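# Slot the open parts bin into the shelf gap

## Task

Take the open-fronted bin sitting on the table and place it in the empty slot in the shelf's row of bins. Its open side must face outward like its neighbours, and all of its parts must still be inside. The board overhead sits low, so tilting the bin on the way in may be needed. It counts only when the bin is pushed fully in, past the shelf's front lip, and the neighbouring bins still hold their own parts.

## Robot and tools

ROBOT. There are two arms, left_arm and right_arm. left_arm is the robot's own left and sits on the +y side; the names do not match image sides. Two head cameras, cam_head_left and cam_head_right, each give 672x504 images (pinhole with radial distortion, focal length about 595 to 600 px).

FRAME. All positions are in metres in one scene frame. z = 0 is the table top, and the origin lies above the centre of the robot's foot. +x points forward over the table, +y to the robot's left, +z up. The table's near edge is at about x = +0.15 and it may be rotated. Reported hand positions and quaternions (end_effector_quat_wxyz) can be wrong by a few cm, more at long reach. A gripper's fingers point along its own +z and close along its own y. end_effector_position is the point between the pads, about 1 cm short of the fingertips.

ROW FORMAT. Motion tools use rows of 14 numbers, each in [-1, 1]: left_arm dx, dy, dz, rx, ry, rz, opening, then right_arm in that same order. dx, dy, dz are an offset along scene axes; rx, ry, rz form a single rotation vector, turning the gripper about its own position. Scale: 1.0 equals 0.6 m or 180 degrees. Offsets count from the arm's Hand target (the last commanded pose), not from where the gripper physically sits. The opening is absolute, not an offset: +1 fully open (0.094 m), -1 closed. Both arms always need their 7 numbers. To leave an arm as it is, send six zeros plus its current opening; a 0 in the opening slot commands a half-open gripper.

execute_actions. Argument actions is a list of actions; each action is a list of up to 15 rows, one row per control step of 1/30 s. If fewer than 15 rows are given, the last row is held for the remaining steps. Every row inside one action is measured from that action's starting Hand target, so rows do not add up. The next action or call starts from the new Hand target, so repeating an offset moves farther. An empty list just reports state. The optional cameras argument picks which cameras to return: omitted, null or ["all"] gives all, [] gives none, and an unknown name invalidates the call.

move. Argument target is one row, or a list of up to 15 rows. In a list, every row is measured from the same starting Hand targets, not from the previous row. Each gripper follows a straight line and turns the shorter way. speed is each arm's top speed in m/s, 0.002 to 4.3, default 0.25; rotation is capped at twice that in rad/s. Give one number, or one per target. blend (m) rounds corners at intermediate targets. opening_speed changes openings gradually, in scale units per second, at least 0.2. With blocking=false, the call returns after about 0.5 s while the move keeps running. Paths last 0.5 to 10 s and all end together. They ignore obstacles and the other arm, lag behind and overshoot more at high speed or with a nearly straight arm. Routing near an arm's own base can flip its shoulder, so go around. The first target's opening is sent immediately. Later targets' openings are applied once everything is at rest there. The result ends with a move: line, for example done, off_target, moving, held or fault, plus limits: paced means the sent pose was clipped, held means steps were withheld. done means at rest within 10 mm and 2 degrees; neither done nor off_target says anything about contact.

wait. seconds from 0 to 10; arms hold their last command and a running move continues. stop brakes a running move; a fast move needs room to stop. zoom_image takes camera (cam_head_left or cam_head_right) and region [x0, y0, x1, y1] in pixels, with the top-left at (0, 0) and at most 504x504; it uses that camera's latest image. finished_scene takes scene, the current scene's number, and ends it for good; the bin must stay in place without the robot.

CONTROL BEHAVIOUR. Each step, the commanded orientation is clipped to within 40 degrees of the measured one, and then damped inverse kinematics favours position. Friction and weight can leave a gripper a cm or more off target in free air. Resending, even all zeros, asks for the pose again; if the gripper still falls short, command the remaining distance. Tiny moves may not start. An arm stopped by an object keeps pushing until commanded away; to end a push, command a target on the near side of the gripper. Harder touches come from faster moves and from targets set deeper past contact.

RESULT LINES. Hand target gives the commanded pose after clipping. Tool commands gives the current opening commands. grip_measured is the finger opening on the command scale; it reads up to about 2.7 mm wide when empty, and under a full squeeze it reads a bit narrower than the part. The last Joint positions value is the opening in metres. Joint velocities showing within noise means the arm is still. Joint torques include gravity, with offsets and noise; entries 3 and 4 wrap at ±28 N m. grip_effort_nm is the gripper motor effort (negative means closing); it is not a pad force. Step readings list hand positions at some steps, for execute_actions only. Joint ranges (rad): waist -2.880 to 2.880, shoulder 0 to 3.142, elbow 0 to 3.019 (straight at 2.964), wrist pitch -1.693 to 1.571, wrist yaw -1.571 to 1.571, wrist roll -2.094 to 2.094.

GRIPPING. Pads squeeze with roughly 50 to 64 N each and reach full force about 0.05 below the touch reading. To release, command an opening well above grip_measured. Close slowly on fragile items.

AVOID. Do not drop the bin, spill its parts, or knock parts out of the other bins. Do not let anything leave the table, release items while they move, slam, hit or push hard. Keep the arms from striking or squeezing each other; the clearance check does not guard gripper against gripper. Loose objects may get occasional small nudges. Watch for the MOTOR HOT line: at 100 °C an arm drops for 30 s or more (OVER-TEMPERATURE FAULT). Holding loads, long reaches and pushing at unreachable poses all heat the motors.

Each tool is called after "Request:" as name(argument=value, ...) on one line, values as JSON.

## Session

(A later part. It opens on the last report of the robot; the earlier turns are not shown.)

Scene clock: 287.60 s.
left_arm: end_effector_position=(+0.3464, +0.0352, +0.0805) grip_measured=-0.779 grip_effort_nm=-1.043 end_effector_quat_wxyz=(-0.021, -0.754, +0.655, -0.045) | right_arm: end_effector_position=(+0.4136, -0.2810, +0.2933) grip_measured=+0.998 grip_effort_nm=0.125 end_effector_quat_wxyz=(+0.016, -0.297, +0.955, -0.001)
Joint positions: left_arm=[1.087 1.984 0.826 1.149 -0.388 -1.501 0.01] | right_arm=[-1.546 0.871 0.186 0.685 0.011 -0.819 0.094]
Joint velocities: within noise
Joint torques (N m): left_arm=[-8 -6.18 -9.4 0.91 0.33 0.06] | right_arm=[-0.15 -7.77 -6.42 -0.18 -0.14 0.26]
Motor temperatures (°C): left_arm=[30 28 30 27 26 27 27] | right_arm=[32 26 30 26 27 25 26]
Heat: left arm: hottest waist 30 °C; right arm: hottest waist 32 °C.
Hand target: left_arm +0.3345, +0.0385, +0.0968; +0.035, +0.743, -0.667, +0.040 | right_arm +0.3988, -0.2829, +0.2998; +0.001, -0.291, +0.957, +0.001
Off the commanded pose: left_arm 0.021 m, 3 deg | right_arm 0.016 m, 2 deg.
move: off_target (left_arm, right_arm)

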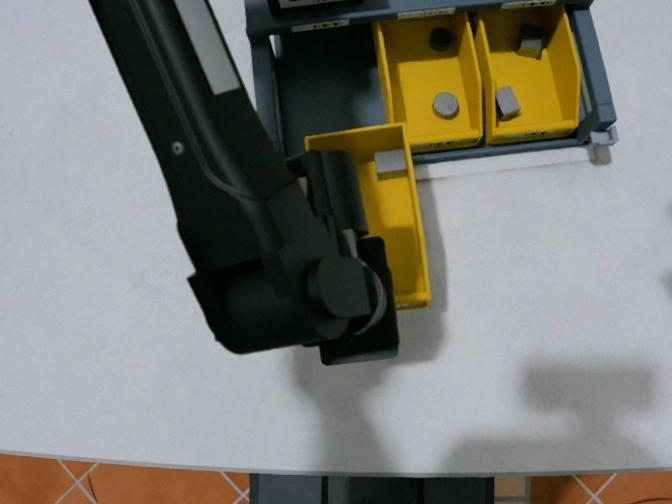

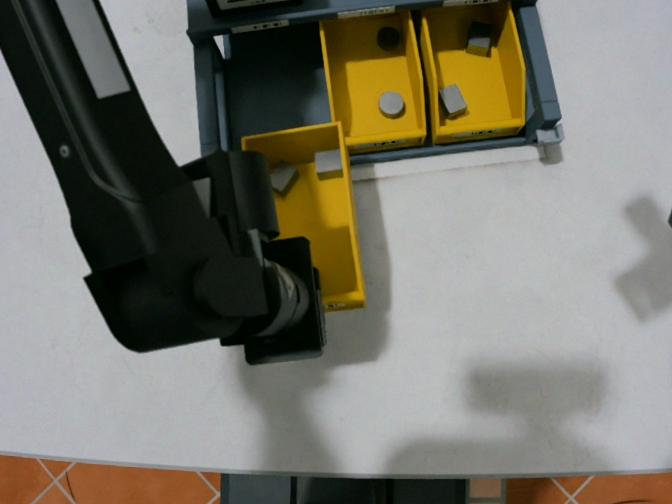

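Request:
move(target=[-0.004, 0.033, 0.0, 0.012, 0.002, 0, -0.95, 0, 0, 0, 0, 0, 0, 1], speed=0.08)

Request:
zoom_image(camera="cam_head_left", region=[260, 60, 460, 260])

Request:
zoom_image(camera="cam_head_right", region=[200, 60, 400, 260])

Scene clock: 292.73 s.
left_arm: end_effector_position=(+0.3449, +0.0542, +0.0773) grip_measured=-0.779 grip_effort_nm=-1.048 end_effector_quat_wxyz=(-0.010, -0.754, +0.656, -0.031) | right_arm: end_effector_position=(+0.4136, -0.2810, +0.2933) grip_measured=+0.998 grip_effort_nm=0.125 end_effector_quat_wxyz=(+0.016, -0.297, +0.955, -0.001)
Joint positions: left_arm=[1.114 1.973 0.815 1.149 -0.395 -1.498 0.01] | right_arm=[-1.546 0.871 0.186 0.685 0.011 -0.819 0.094]
Joint velocities: within noise
Joint torques (N m): left_arm=[-8.12 -6.48 -9.96 1.32 0.08 0.07] | right_arm=[0.03 -8.23 -6.45 -0.23 -0.13 0.28]
Motor temperatures (°C): left_arm=[30 28 30 27 26 27 27] | right_arm=[32 26 30 26 27 25 26]
Heat: left arm: hottest waist 30 °C; right arm: hottest waist 32 °C.
Hand target: left_arm +0.3319, +0.0584, +0.0968; +0.023, +0.744, -0.668, +0.025 | right_arm +0.3988, -0.2829, +0.2998; +0.001, -0.291, +0.957, +0.001
Off the commanded pose: left_arm 0.024 m, 2 deg | right_arm 0.016 m, 2 deg.
move: off_target (left_arm, right_arm)

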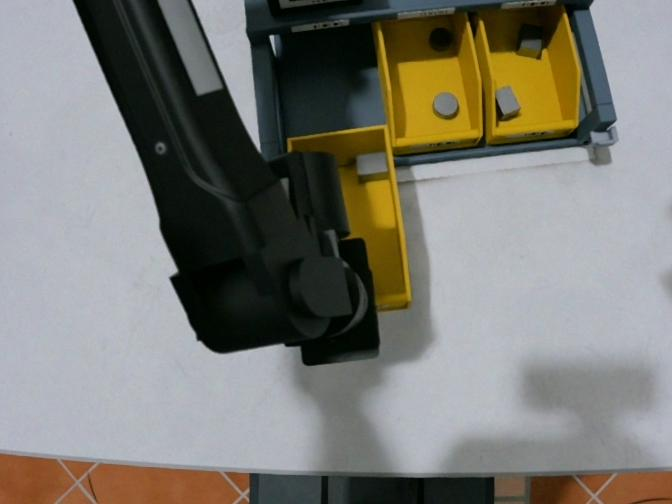

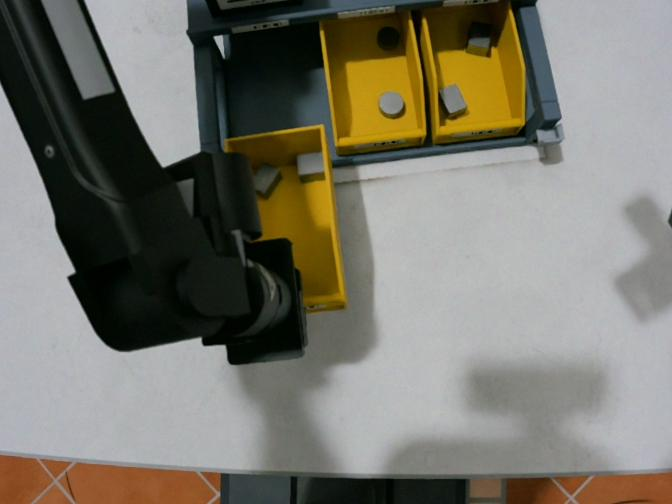

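Scaled by 2.520.

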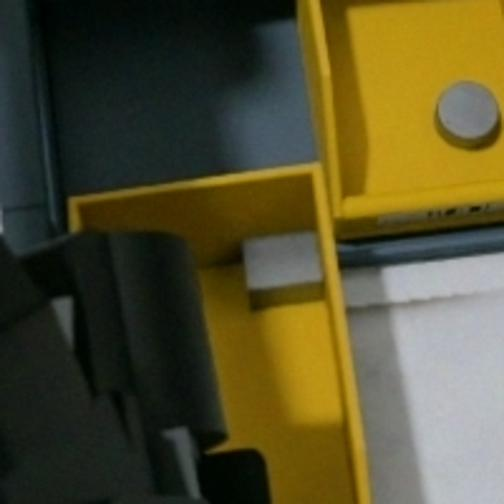

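Scaled by 2.520.

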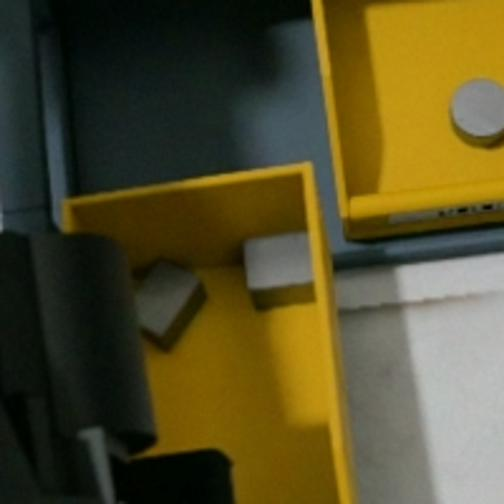

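Request:
move(target=[0.085, 0.016, 0.0, 0.0, 0.0, -0.007, -0.95, 0, 0, 0, 0, 0, 0, 1], speed=0.08)

Request:
zoom_image(camera="cam_head_left", region=[260, 40, 460, 240])

Request:
zoom_image(camera="cam_head_right", region=[200, 40, 400, 240])

Scene clock: 296.33 s.
left_arm: end_effector_position=(+0.4001, +0.0669, +0.0797) grip_measured=-0.779 grip_effort_nm=-1.043 end_effector_quat_wxyz=(-0.007, -0.748, +0.663, -0.032) | right_arm: end_effector_position=(+0.4136, -0.2810, +0.2933) grip_measured=+0.998 grip_effort_nm=0.120 end_effector_quat_wxyz=(+0.016, -0.297, +0.955, -0.001)
Joint positions: left_arm=[1.114 1.82 0.813 1.006 -0.396 -1.476 0.01] | right_arm=[-1.546 0.871 0.186 0.685 0.011 -0.819 0.094]
Joint velocities: within noise
Joint torques (N m): left_arm=[-7.06 -8.23 -8.84 0.9 0.01 0.1] | right_arm=[-0.15 -7.88 -6.37 -0.24 -0.16 0.27]
Motor temperatures (°C): left_arm=[30 28 31 27 26 27 27] | right_arm=[32 26 30 26 27 25 26]
Heat: left arm: hottest elbow 31 °C; right arm: hottest waist 32 °C.
Hand target: left_arm +0.3830, +0.0681, +0.0968; +0.023, +0.736, -0.676, +0.024 | right_arm +0.3988, -0.2829, +0.2998; +0.001, -0.291, +0.957, +0.001
Off the commanded pose: left_arm 0.024 m, 3 deg | right_arm 0.016 m, 2 deg.
move: off_target (left_arm, right_arm)

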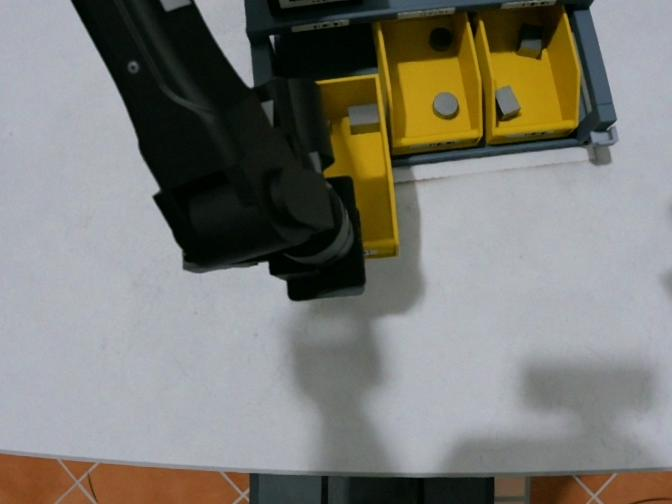

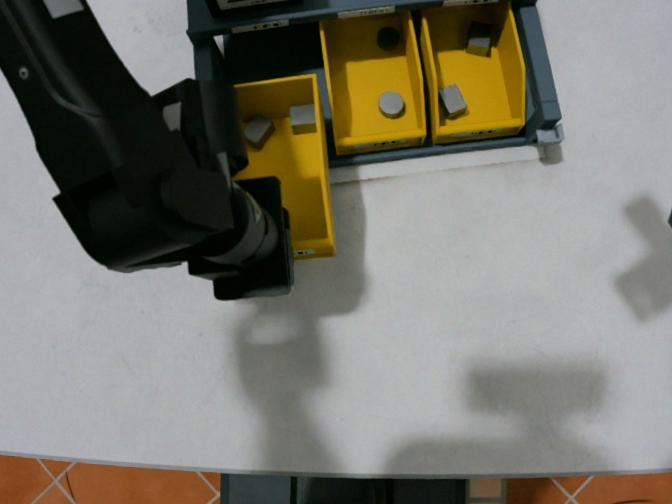

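Scaled by 2.520.

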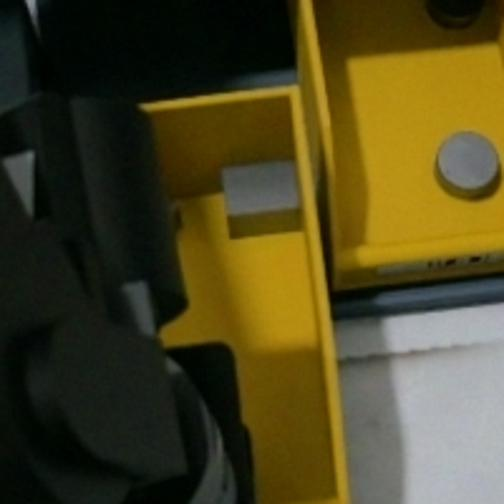

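Scaled by 2.520.

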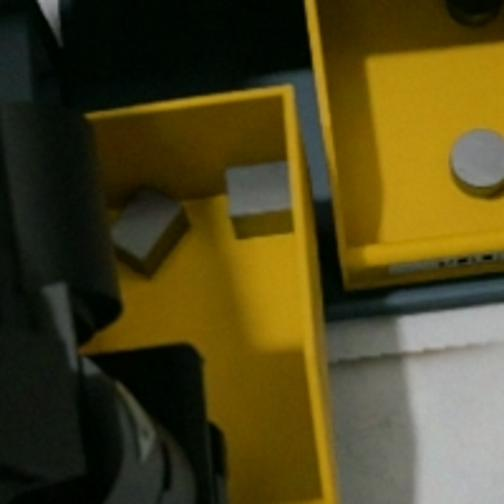

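Request:
move(target=[0.0, 0.0, -0.065, 0.0, 0.0, 0, -0.95, 0, 0, 0, 0, 0, 0, 1], speed=0.05)

Request:
zoom_image(camera="cam_head_left", region=[260, 40, 460, 240])

Request:
zoom_image(camera="cam_head_right", region=[200, 40, 400, 240])

Scene clock: 299.83 s.
left_arm: end_effector_position=(+0.3837, +0.0689, +0.0582) grip_measured=-0.779 grip_effort_nm=-1.053 end_effector_quat_wxyz=(-0.021, -0.742, +0.669, -0.022) | right_arm: end_effector_position=(+0.4136, -0.2810, +0.2933) grip_measured=+0.998 grip_effort_nm=0.120 end_effector_quat_wxyz=(+0.016, -0.297, +0.955, -0.001)
Joint positions: left_arm=[1.144 1.867 0.861 0.966 -0.366 -1.474 0.01] | right_arm=[-1.546 0.871 0.186 0.685 0.011 -0.819 0.094]
Joint velocities: within noise
Joint torques (N m): left_arm=[-7.59 -6.89 -5.23 0.69 0.28 0.08] | right_arm=[-0.09 -7.94 -6.45 -0.28 -0.14 0.26]
Motor temperatures (°C): left_arm=[30 28 30 27 26 27 27] | right_arm=[32 26 30 26 27 25 25]
Heat: left arm: hottest waist 30 °C; right arm: hottest waist 32 °C.
Hand target: left_arm +0.3829, +0.0679, +0.0578; +0.023, +0.736, -0.676, +0.024 | right_arm +0.3988, -0.2829, +0.2998; +0.001, -0.291, +0.957, +0.001
Off the commanded pose: left_arm 0.001 m, 1 deg | right_arm 0.016 m, 2 deg.
move: off_target (right_arm)

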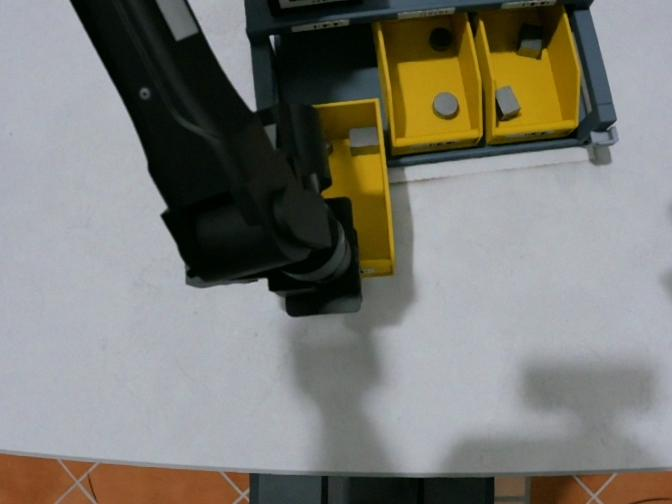

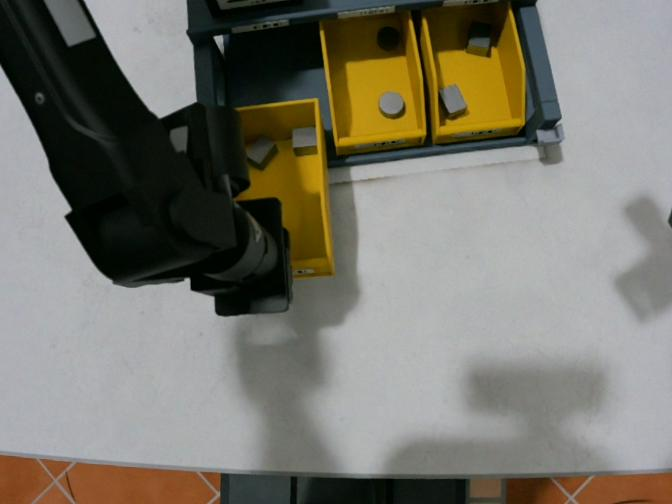

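Scaled by 2.520.

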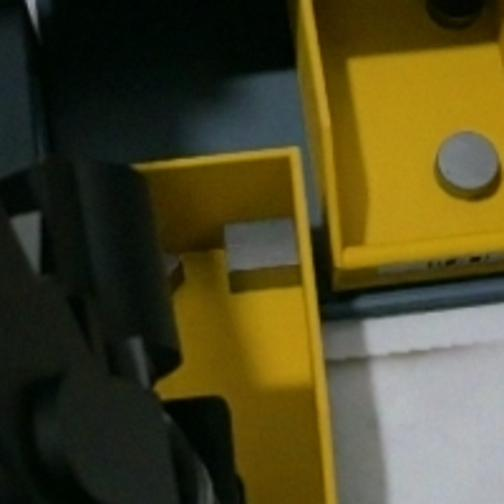

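Scaled by 2.520.

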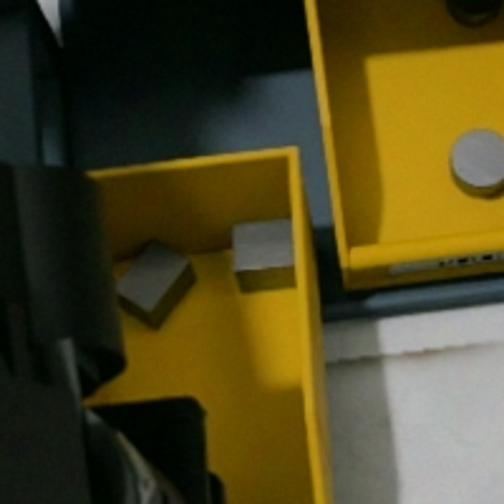

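Request:
move(target=[[0.0826, 0.0109, -0.008, 0.0, 0.0, 0, -0.95, 0, 0, 0, 0, 0, 0, 1],[0.1322, 0.0174, -0.018, 0.0, 0.0, 0, -0.95, 0, 0, 0, 0, 0, 0, 1]], speed=0.06)

Request:
zoom_image(camera="cam_head_left", region=[260, 0, 460, 200])

Request:
zoom_image(camera="cam_head_right", region=[200, 0, 400, 200])

Scene clock: 305.77 s.
left_arm: end_effector_position=(+0.4478, +0.0772, +0.0475) grip_measured=-0.780 grip_effort_nm=-1.048 end_effector_quat_wxyz=(-0.029, -0.739, +0.673, -0.016) | right_arm: end_effector_position=(+0.4136, -0.2810, +0.2933) grip_measured=+0.998 grip_effort_nm=0.120 end_effector_quat_wxyz=(+0.016, -0.297, +0.955, -0.001)
Joint positions: left_arm=[1.144 1.731 0.933 0.736 -0.366 -1.473 0.01] | right_arm=[-1.546 0.871 0.186 0.685 0.011 -0.819 0.094]
Joint velocities: within noise
Joint torques (N m): left_arm=[-7 -10.23 -3.84 0.55 0.21 0.06] | right_arm=[-0.21 -8 -6.3 -0.35 -0.16 0.29]
Motor temperatures (°C): left_arm=[29 28 30 27 26 27 27] | right_arm=[32 26 30 26 27 25 25]
Heat: left arm: hottest elbow 30 °C; right arm: hottest waist 32 °C.
Hand target: left_arm +0.4624, +0.0784, +0.0470; +0.023, +0.736, -0.676, +0.024 | right_arm +0.3988, -0.2829, +0.2998; +0.001, -0.291, +0.957, +0.001
Off the commanded pose: left_arm 0.014 m, 1 deg | right_arm 0.016 m, 2 deg.
move: off_target (left_arm, right_arm)

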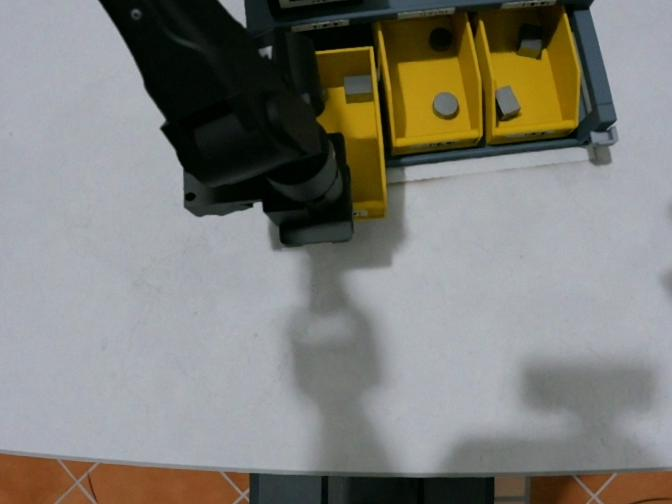

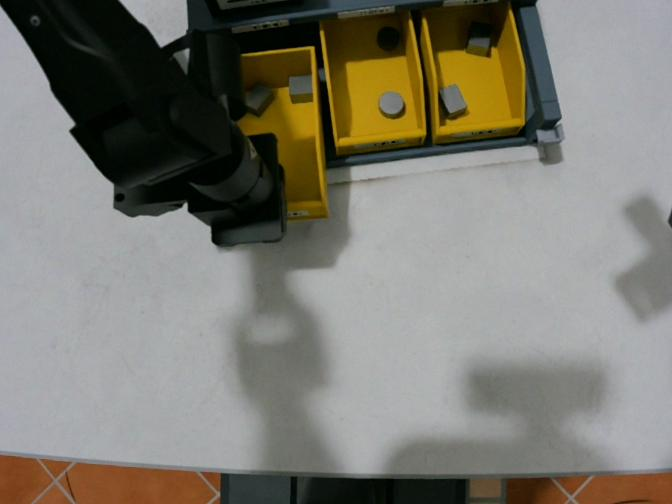

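Scaled by 2.520.

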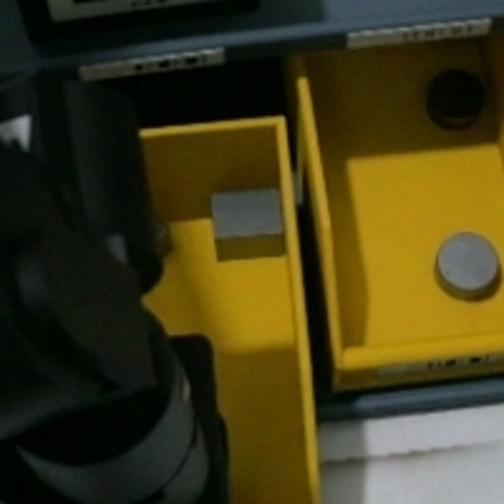

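Scaled by 2.520.

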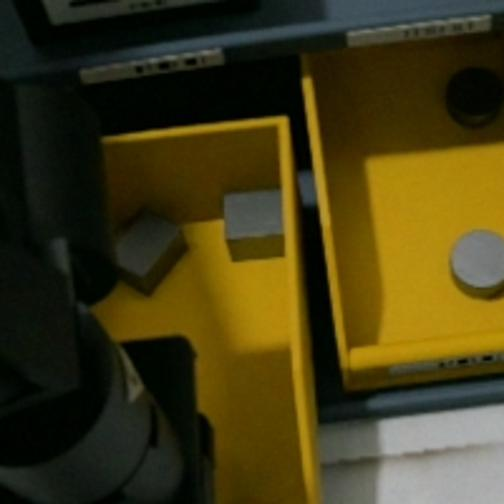

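Request:
move(target=[0.0496, 0.0065, -0.0133, 0.0, 0.0, 0, -0.95, 0, 0, 0, 0, 0, 0, 1], speed=0.05)

Request:
zoom_image(camera="cam_head_left", region=[260, 0, 460, 200])

Request:
zoom_image(camera="cam_head_right", region=[200, 0, 400, 200])

Scene clock: 310.67 s.
left_arm: end_effector_position=(+0.4759, +0.0792, +0.0395) grip_measured=-0.781 grip_effort_nm=-1.043 end_effector_quat_wxyz=(-0.030, -0.739, +0.673, -0.015) | right_arm: end_effector_position=(+0.4136, -0.2810, +0.2933) grip_measured=+0.998 grip_effort_nm=0.120 end_effector_quat_wxyz=(+0.016, -0.297, +0.955, -0.001)
Joint positions: left_arm=[1.144 1.696 0.984 0.647 -0.366 -1.473 0.01] | right_arm=[-1.546 0.871 0.186 0.685 0.011 -0.819 0.094]
Joint velocities: within noise
Joint torques (N m): left_arm=[-7.3 -11.16 -3.32 0.43 0.29 0.09] | right_arm=[0.32 -8.29 -6.45 -0.18 -0.12 0.26]
Motor temperatures (°C): left_arm=[29 28 30 27 26 27 27] | right_arm=[32 26 30 26 27 25 25]
Heat: left arm: hottest elbow 30 °C; right arm: hottest waist 32 °C.
Hand target: left_arm +0.4921, +0.0823, +0.0390; +0.023, +0.736, -0.676, +0.024 | right_arm +0.3988, -0.2829, +0.2998; +0.001, -0.291, +0.957, +0.001
Off the commanded pose: left_arm 0.017 m, 1 deg | right_arm 0.016 m, 2 deg.
move: off_target (left_arm, right_arm)

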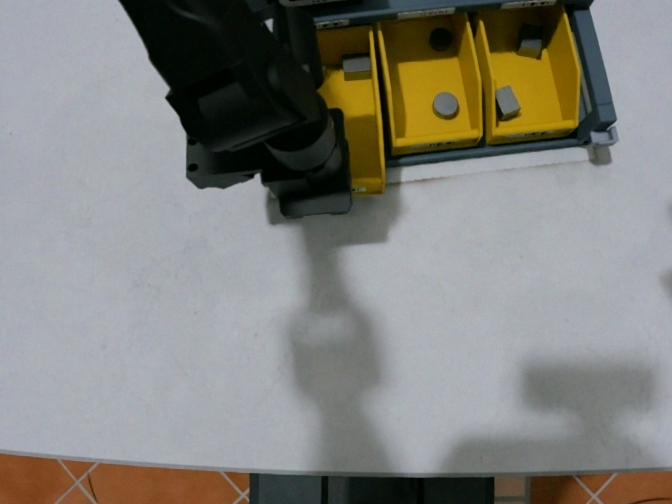

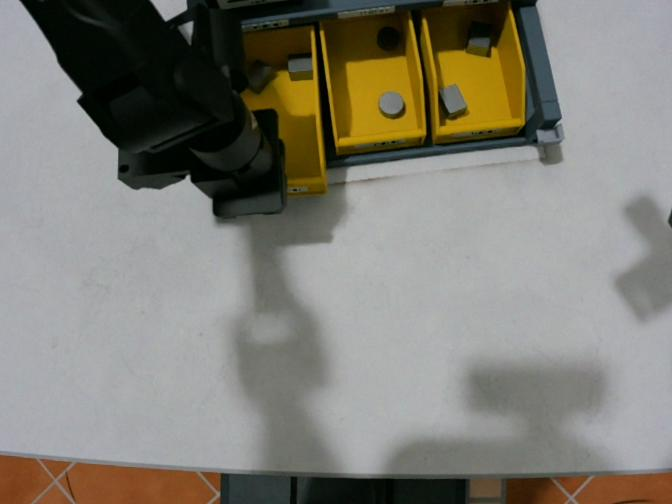

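Scaled by 2.520.

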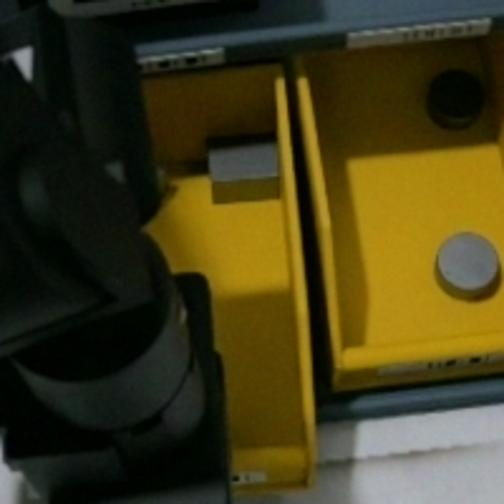

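Scaled by 2.520.

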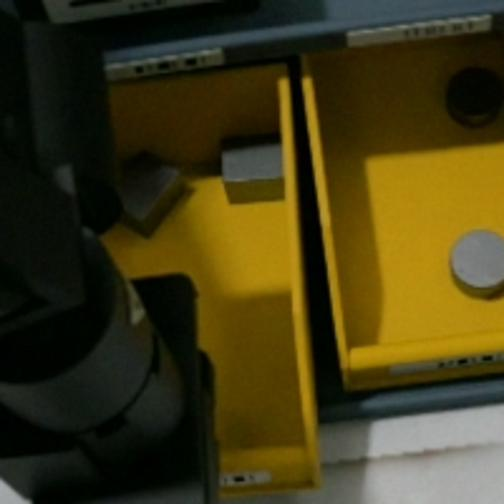

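Request:
move(target=[0.0413, 0.0054, -0.0067, 0.0, 0.0, 0, -0.95, 0, 0, 0, 0, 0, 0, 1], speed=0.05)

Request:
zoom_image(camera="cam_head_left", region=[300, 60, 440, 200])

Request:
zoom_image(camera="cam_head_right", region=[240, 60, 380, 200])

Scene clock: 312.83 s.
left_arm: end_effector_position=(+0.5013, +0.0822, +0.0348) grip_measured=-0.781 grip_effort_nm=-1.053 end_effector_quat_wxyz=(-0.030, -0.738, +0.674, -0.016) | right_arm: end_effector_position=(+0.4136, -0.2810, +0.2933) grip_measured=+0.998 grip_effort_nm=0.120 end_effector_quat_wxyz=(+0.016, -0.297, +0.955, -0.001)
Joint positions: left_arm=[1.144 1.665 1.025 0.576 -0.365 -1.472 0.01] | right_arm=[-1.546 0.871 0.186 0.685 0.011 -0.819 0.094]
Joint velocities: within noise
Joint torques (N m): left_arm=[-6.89 -12.22 -3.14 0.47 0.27 0.07] | right_arm=[-0.09 -8.12 -6.35 -0.29 -0.15 0.27]
Motor temperatures (°C): left_arm=[29 28 30 27 26 27 27] | right_arm=[32 26 30 26 27 25 25]
Heat: left arm: hottest elbow 30 °C; right arm: hottest waist 32 °C.
Hand target: left_arm +0.5169, +0.0856, +0.0351; +0.023, +0.736, -0.676, +0.024 | right_arm +0.3988, -0.2829, +0.2998; +0.001, -0.291, +0.957, +0.001
Off the commanded pose: left_arm 0.016 m, 1 deg | right_arm 0.016 m, 2 deg.
move: off_target (left_arm, right_arm)

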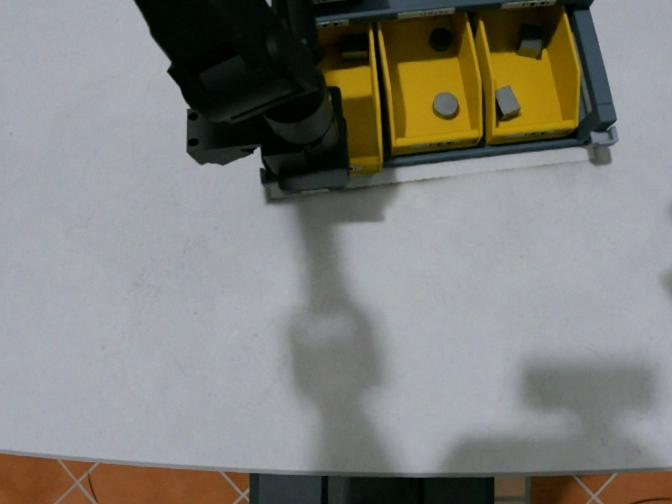

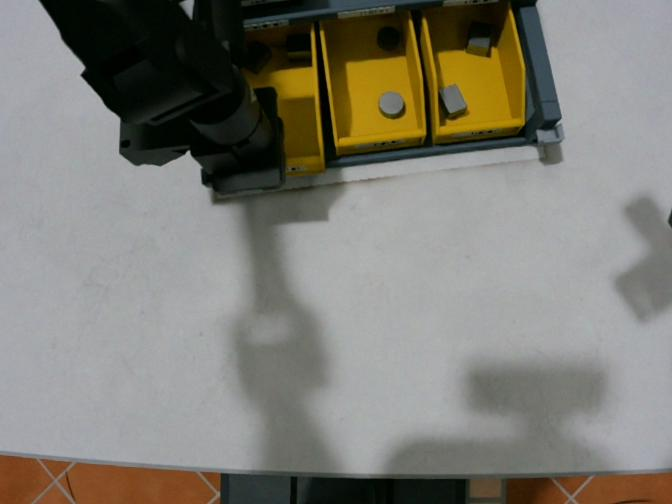

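Scaled by 3.600.

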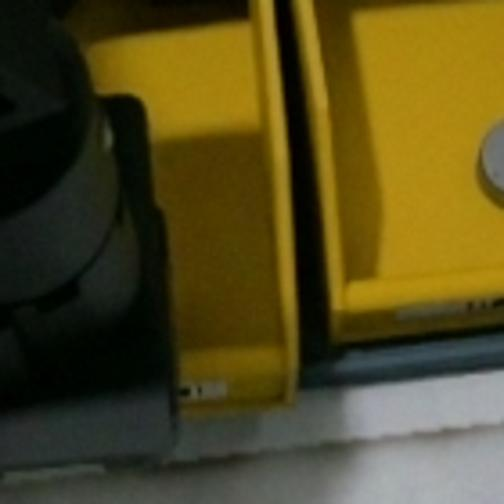

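Scaled by 3.600.

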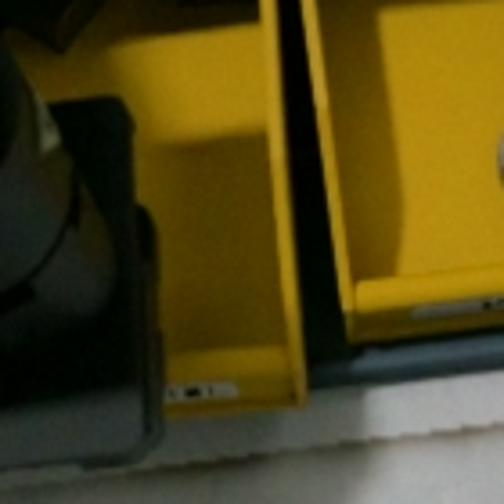

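Request:
move(target=[0.0413, 0.0054, -0.001, 0.0, 0.0, 0, -0.95, 0, 0, 0, 0, 0, 0, 1], speed=0.05)

Request:
zoom_image(camera="cam_head_left", region=[300, 60, 440, 200])

Request:
zoom_image(camera="cam_head_right", region=[240, 60, 380, 200])

Scene clock: 316.40 s.
left_arm: end_effector_position=(+0.5253, +0.0862, +0.0330) grip_measured=-0.781 grip_effort_nm=-1.043 end_effector_quat_wxyz=(-0.030, -0.738, +0.674, -0.016) | right_arm: end_effector_position=(+0.4136, -0.2810, +0.2933) grip_measured=+0.998 grip_effort_nm=0.125 end_effector_quat_wxyz=(+0.016, -0.297, +0.955, -0.001)
Joint positions: left_arm=[1.144 1.633 1.061 0.507 -0.365 -1.471 0.01] | right_arm=[-1.546 0.871 0.186 0.685 0.011 -0.819 0.094]
Joint velocities: within noise
Joint torques (N m): left_arm=[-7.12 -12.63 -2.36 0.44 0.19 0.03] | right_arm=[0.26 -7.53 -6.5 -0.17 -0.11 0.26]
Motor temperatures (°C): left_arm=[29 28 30 27 26 27 27] | right_arm=[32 26 30 26 27 25 25]
Heat: left arm: hottest elbow 30 °C; right arm: hottest waist 32 °C.
Hand target: left_arm +0.5417, +0.0888, +0.0344; +0.023, +0.736, -0.676, +0.024 | right_arm +0.3988, -0.2829, +0.2998; +0.001, -0.291, +0.957, +0.001
Off the commanded pose: left_arm 0.017 m, 1 deg | right_arm 0.016 m, 2 deg.
move: off_target (left_arm, right_arm)

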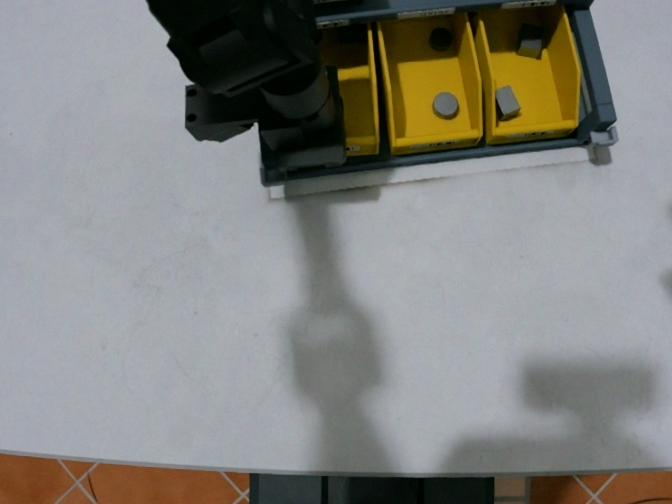

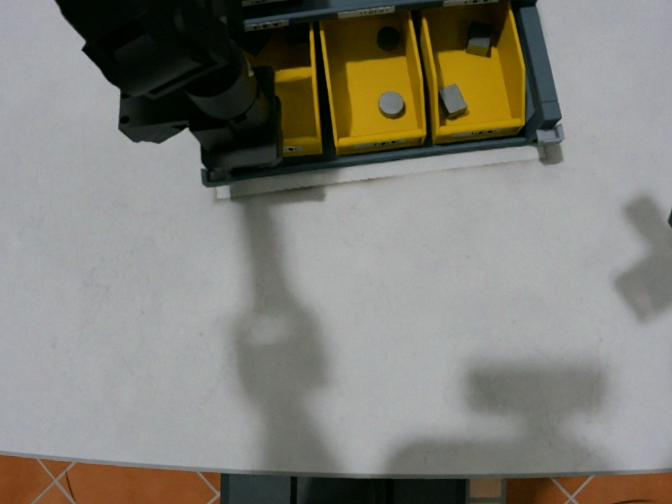

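Scaled by 3.600.

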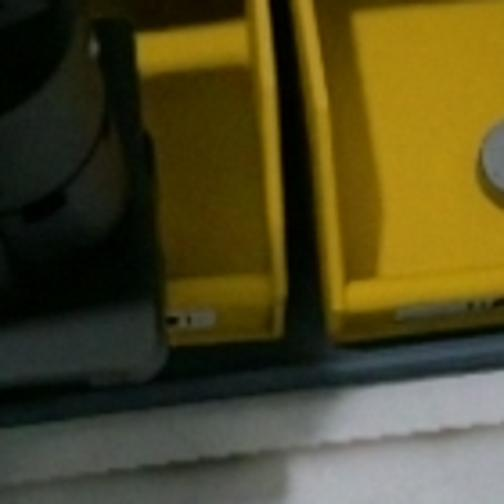

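Scaled by 3.600.

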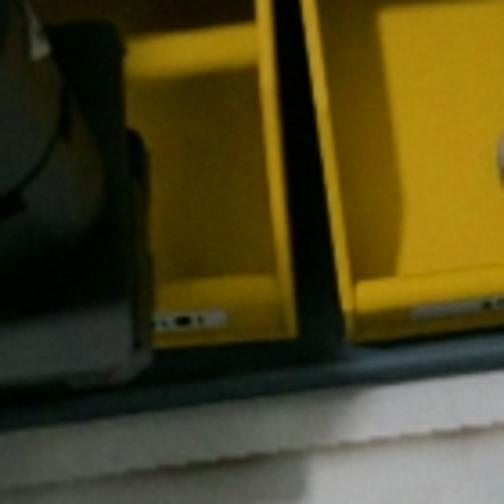

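Request:
move(target=[0.006, 0.0008, -0.022, 0.0, 0.0, 0, -0.95, 0, 0, 0, 0, 0, 0, 1], speed=0.03)

Request:
zoom_image(camera="cam_head_left", region=[300, 60, 440, 200])

Request:
zoom_image(camera="cam_head_right", region=[240, 60, 380, 200])

Scene clock: 319.10 s.
left_arm: end_effector_position=(+0.5264, +0.0855, +0.0243) grip_measured=-0.781 grip_effort_nm=-1.043 end_effector_quat_wxyz=(-0.034, -0.737, +0.675, -0.013) | right_arm: end_effector_position=(+0.4136, -0.2810, +0.2933) grip_measured=+0.998 grip_effort_nm=0.125 end_effector_quat_wxyz=(+0.016, -0.297, +0.955, -0.001)
Joint positions: left_arm=[1.15 1.649 1.09 0.484 -0.359 -1.471 0.01] | right_arm=[-1.546 0.871 0.186 0.685 0.011 -0.819 0.094]
Joint velocities: within noise
Joint torques (N m): left_arm=[-6.77 -12.51 -1.63 0.79 0.33 0.03] | right_arm=[-0.5 -7.82 -6.48 -0.31 -0.16 0.29]
Motor temperatures (°C): left_arm=[29 28 29 27 26 27 27] | right_arm=[32 26 30 26 27 25 25]
Heat: left arm: hottest waist 29 °C; right arm: hottest waist 32 °C.
Hand target: left_arm +0.5452, +0.0893, +0.0213; +0.023, +0.736, -0.676, +0.024 | right_arm +0.3988, -0.2829, +0.2998; +0.001, -0.291, +0.957, +0.001
Off the commanded pose: left_arm 0.019 m, 2 deg | right_arm 0.016 m, 2 deg.
move: off_target (left_arm, right_arm)

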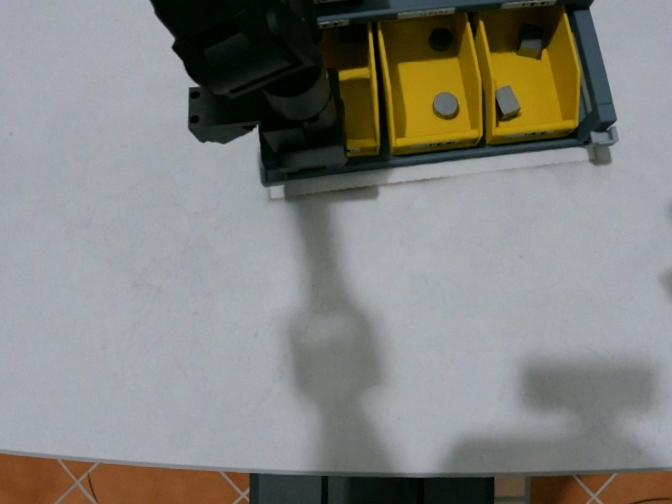

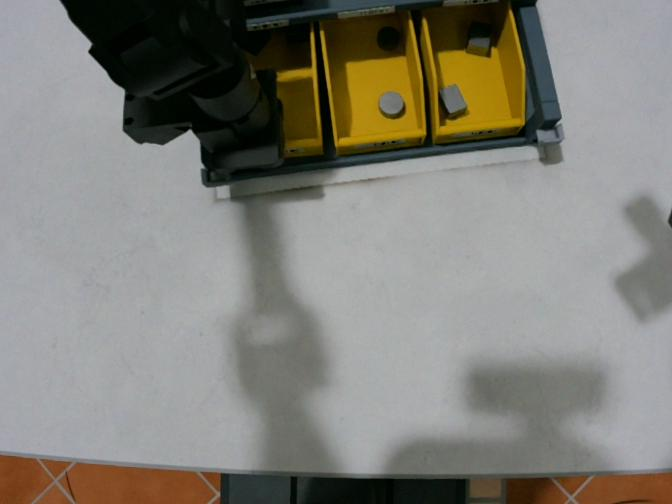

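Scaled by 3.600.

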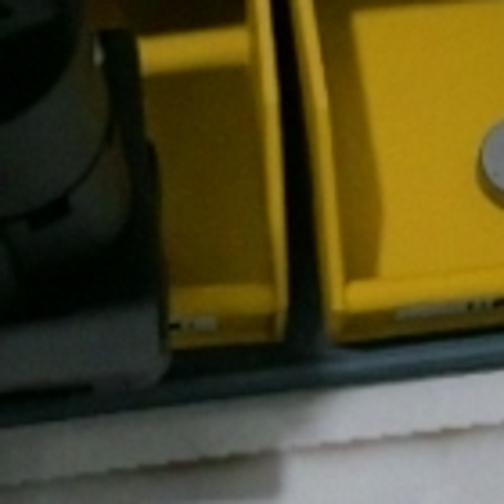

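Scaled by 3.600.

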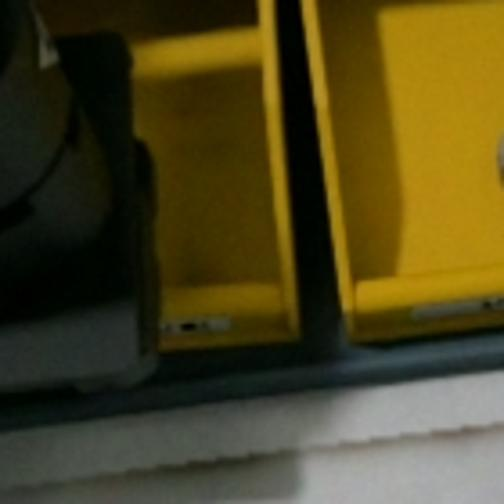

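Request:
move(target=[-0.02, 0, 0.0, 0.0, 0.0, 0, -0.55, 0, 0, 0, 0, 0, 0, 1], speed=0.03, opening_speed=0.4)

Request:
zoom_image(camera="cam_head_left", region=[300, 60, 440, 200])

Scene clock: 321.37 s.
left_arm: end_effector_position=(+0.5290, +0.0841, +0.0232) grip_measured=-0.552 grip_effort_nm=0.090 end_effector_quat_wxyz=(-0.030, -0.739, +0.673, -0.022) | right_arm: end_effector_position=(+0.4136, -0.2810, +0.2933) grip_measured=+0.998 grip_effort_nm=0.129 end_effector_quat_wxyz=(+0.016, -0.297, +0.955, -0.001)
Joint positions: left_arm=[1.15 1.654 1.09 0.508 -0.348 -1.47 0.021] | right_arm=[-1.546 0.871 0.186 0.685 0.011 -0.819 0.094]
Joint velocities: within noise
Joint torques (N m): left_arm=[-6.59 -11.87 -3.17 1.11 0.08 0.04] | right_arm=[0.09 -7.71 -6.53 -0.21 -0.13 0.27]
Motor temperatures (°C): left_arm=[29 28 29 27 26 27 27] | right_arm=[32 26 30 26 27 25 25]
Heat: left arm: hottest waist 29 °C; right arm: hottest waist 32 °C.
Hand target: left_arm +0.5330, +0.0892, +0.0212; +0.023, +0.736, -0.676, +0.024 | right_arm +0.3988, -0.2829, +0.2998; +0.001, -0.291, +0.957, +0.001
Off the commanded pose: left_arm 0.007 m, 1 deg | right_arm 0.016 m, 2 deg.
move: off_target (right_arm)

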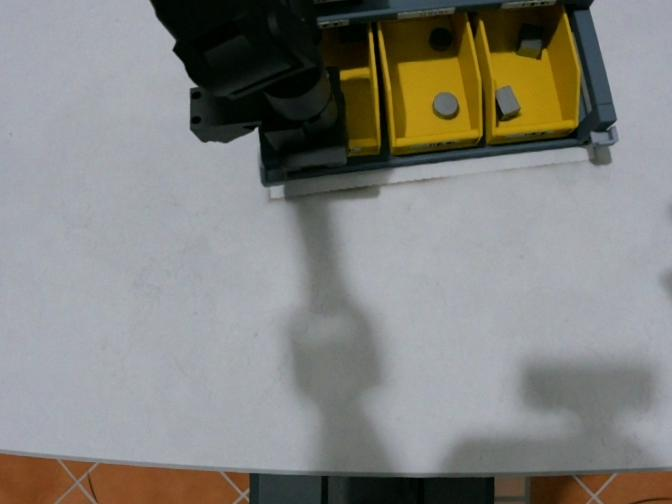

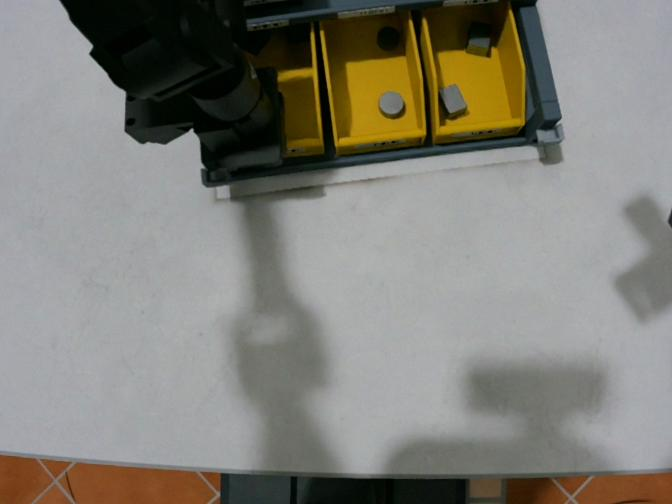

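Scaled by 3.600.

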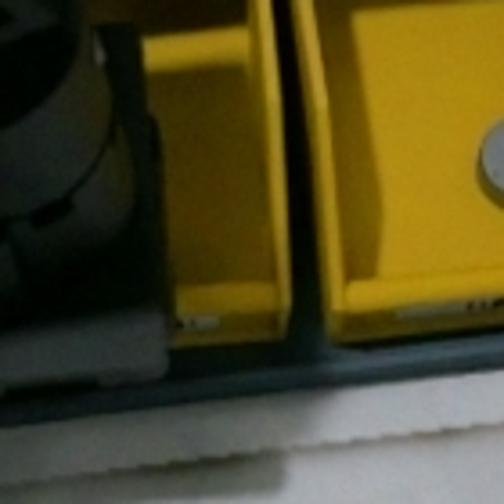

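Request:
move(target=[[0.0, 0, 0.25, 0.0, 0.0, 0, -0.55, 0, 0, 0, 0, 0, 0, 1],[-0.25, 0.2, 0.35, 0.0, 0.0, 0, -0.55, 0, 0, 0, 0, 0, 0, 1]], speed=0.15)

Request:
zoom_image(camera="cam_head_left", region=[240, 0, 440, 200])

Request:
zoom_image(camera="cam_head_right", region=[180, 0, 380, 200])

Scene clock: 325.27 s.
left_arm: end_effector_position=(+0.4018, +0.2083, +0.2192) grip_measured=-0.552 grip_effort_nm=0.076 end_effector_quat_wxyz=(-0.010, -0.743, +0.668, -0.035) | right_arm: end_effector_position=(+0.4136, -0.2810, +0.2933) grip_measured=+0.998 grip_effort_nm=0.120 end_effector_quat_wxyz=(+0.016, -0.297, +0.955, -0.001)
Joint positions: left_arm=[1.344 1.333 0.338 0.99 -0.158 -1.463 0.021] | right_arm=[-1.546 0.871 0.186 0.685 0.011 -0.819 0.094]
Joint velocities: within noise
Joint torques (N m): left_arm=[-1.2 -8.23 -8.51 1.28 0.11 0.06] | right_arm=[-0.15 -8.35 -6.5 -0.29 -0.12 0.28]
Motor temperatures (°C): left_arm=[29 28 29 27 26 27 27] | right_arm=[32 26 30 26 27 25 25]
Heat: left arm: hottest waist 29 °C; right arm: hottest waist 32 °C.
Hand target: left_arm +0.3830, +0.2093, +0.2312; +0.023, +0.736, -0.676, +0.024 | right_arm +0.3988, -0.2829, +0.2998; +0.001, -0.291, +0.957, +0.001
Off the commanded pose: left_arm 0.022 m, 2 deg | right_arm 0.016 m, 2 deg.
move: off_target (left_arm, right_arm)

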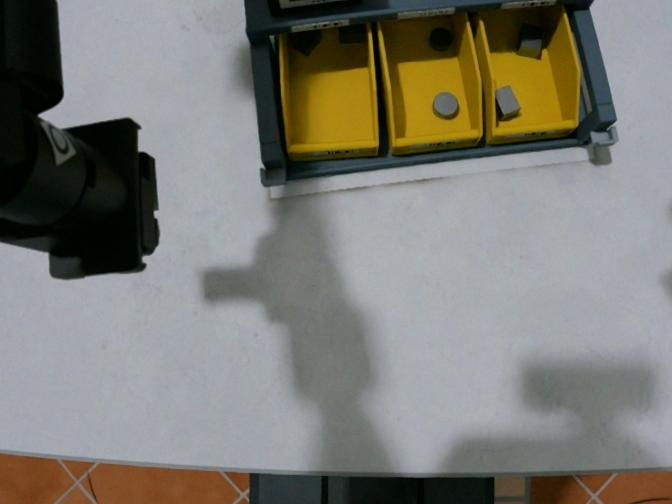

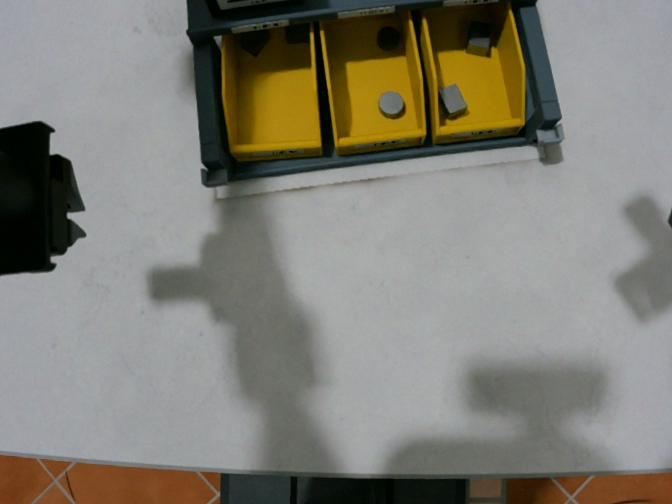

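Scaled by 2.520.

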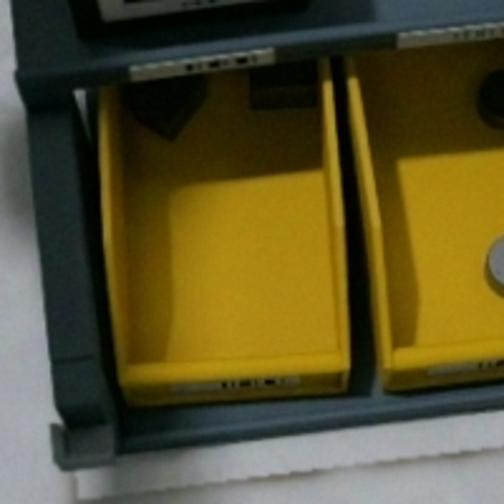

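Scaled by 2.520.

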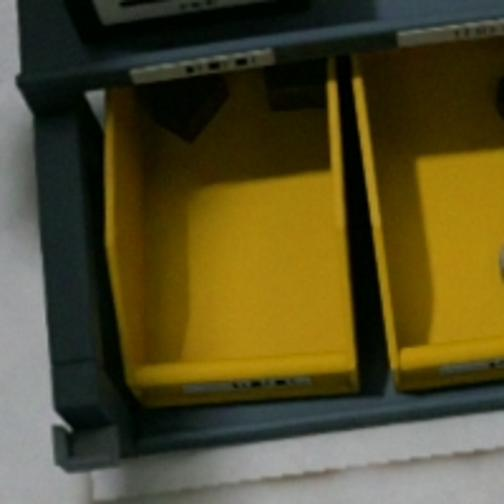

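Request:
finished_scene(scene=1)

The scene is finished: the task was done.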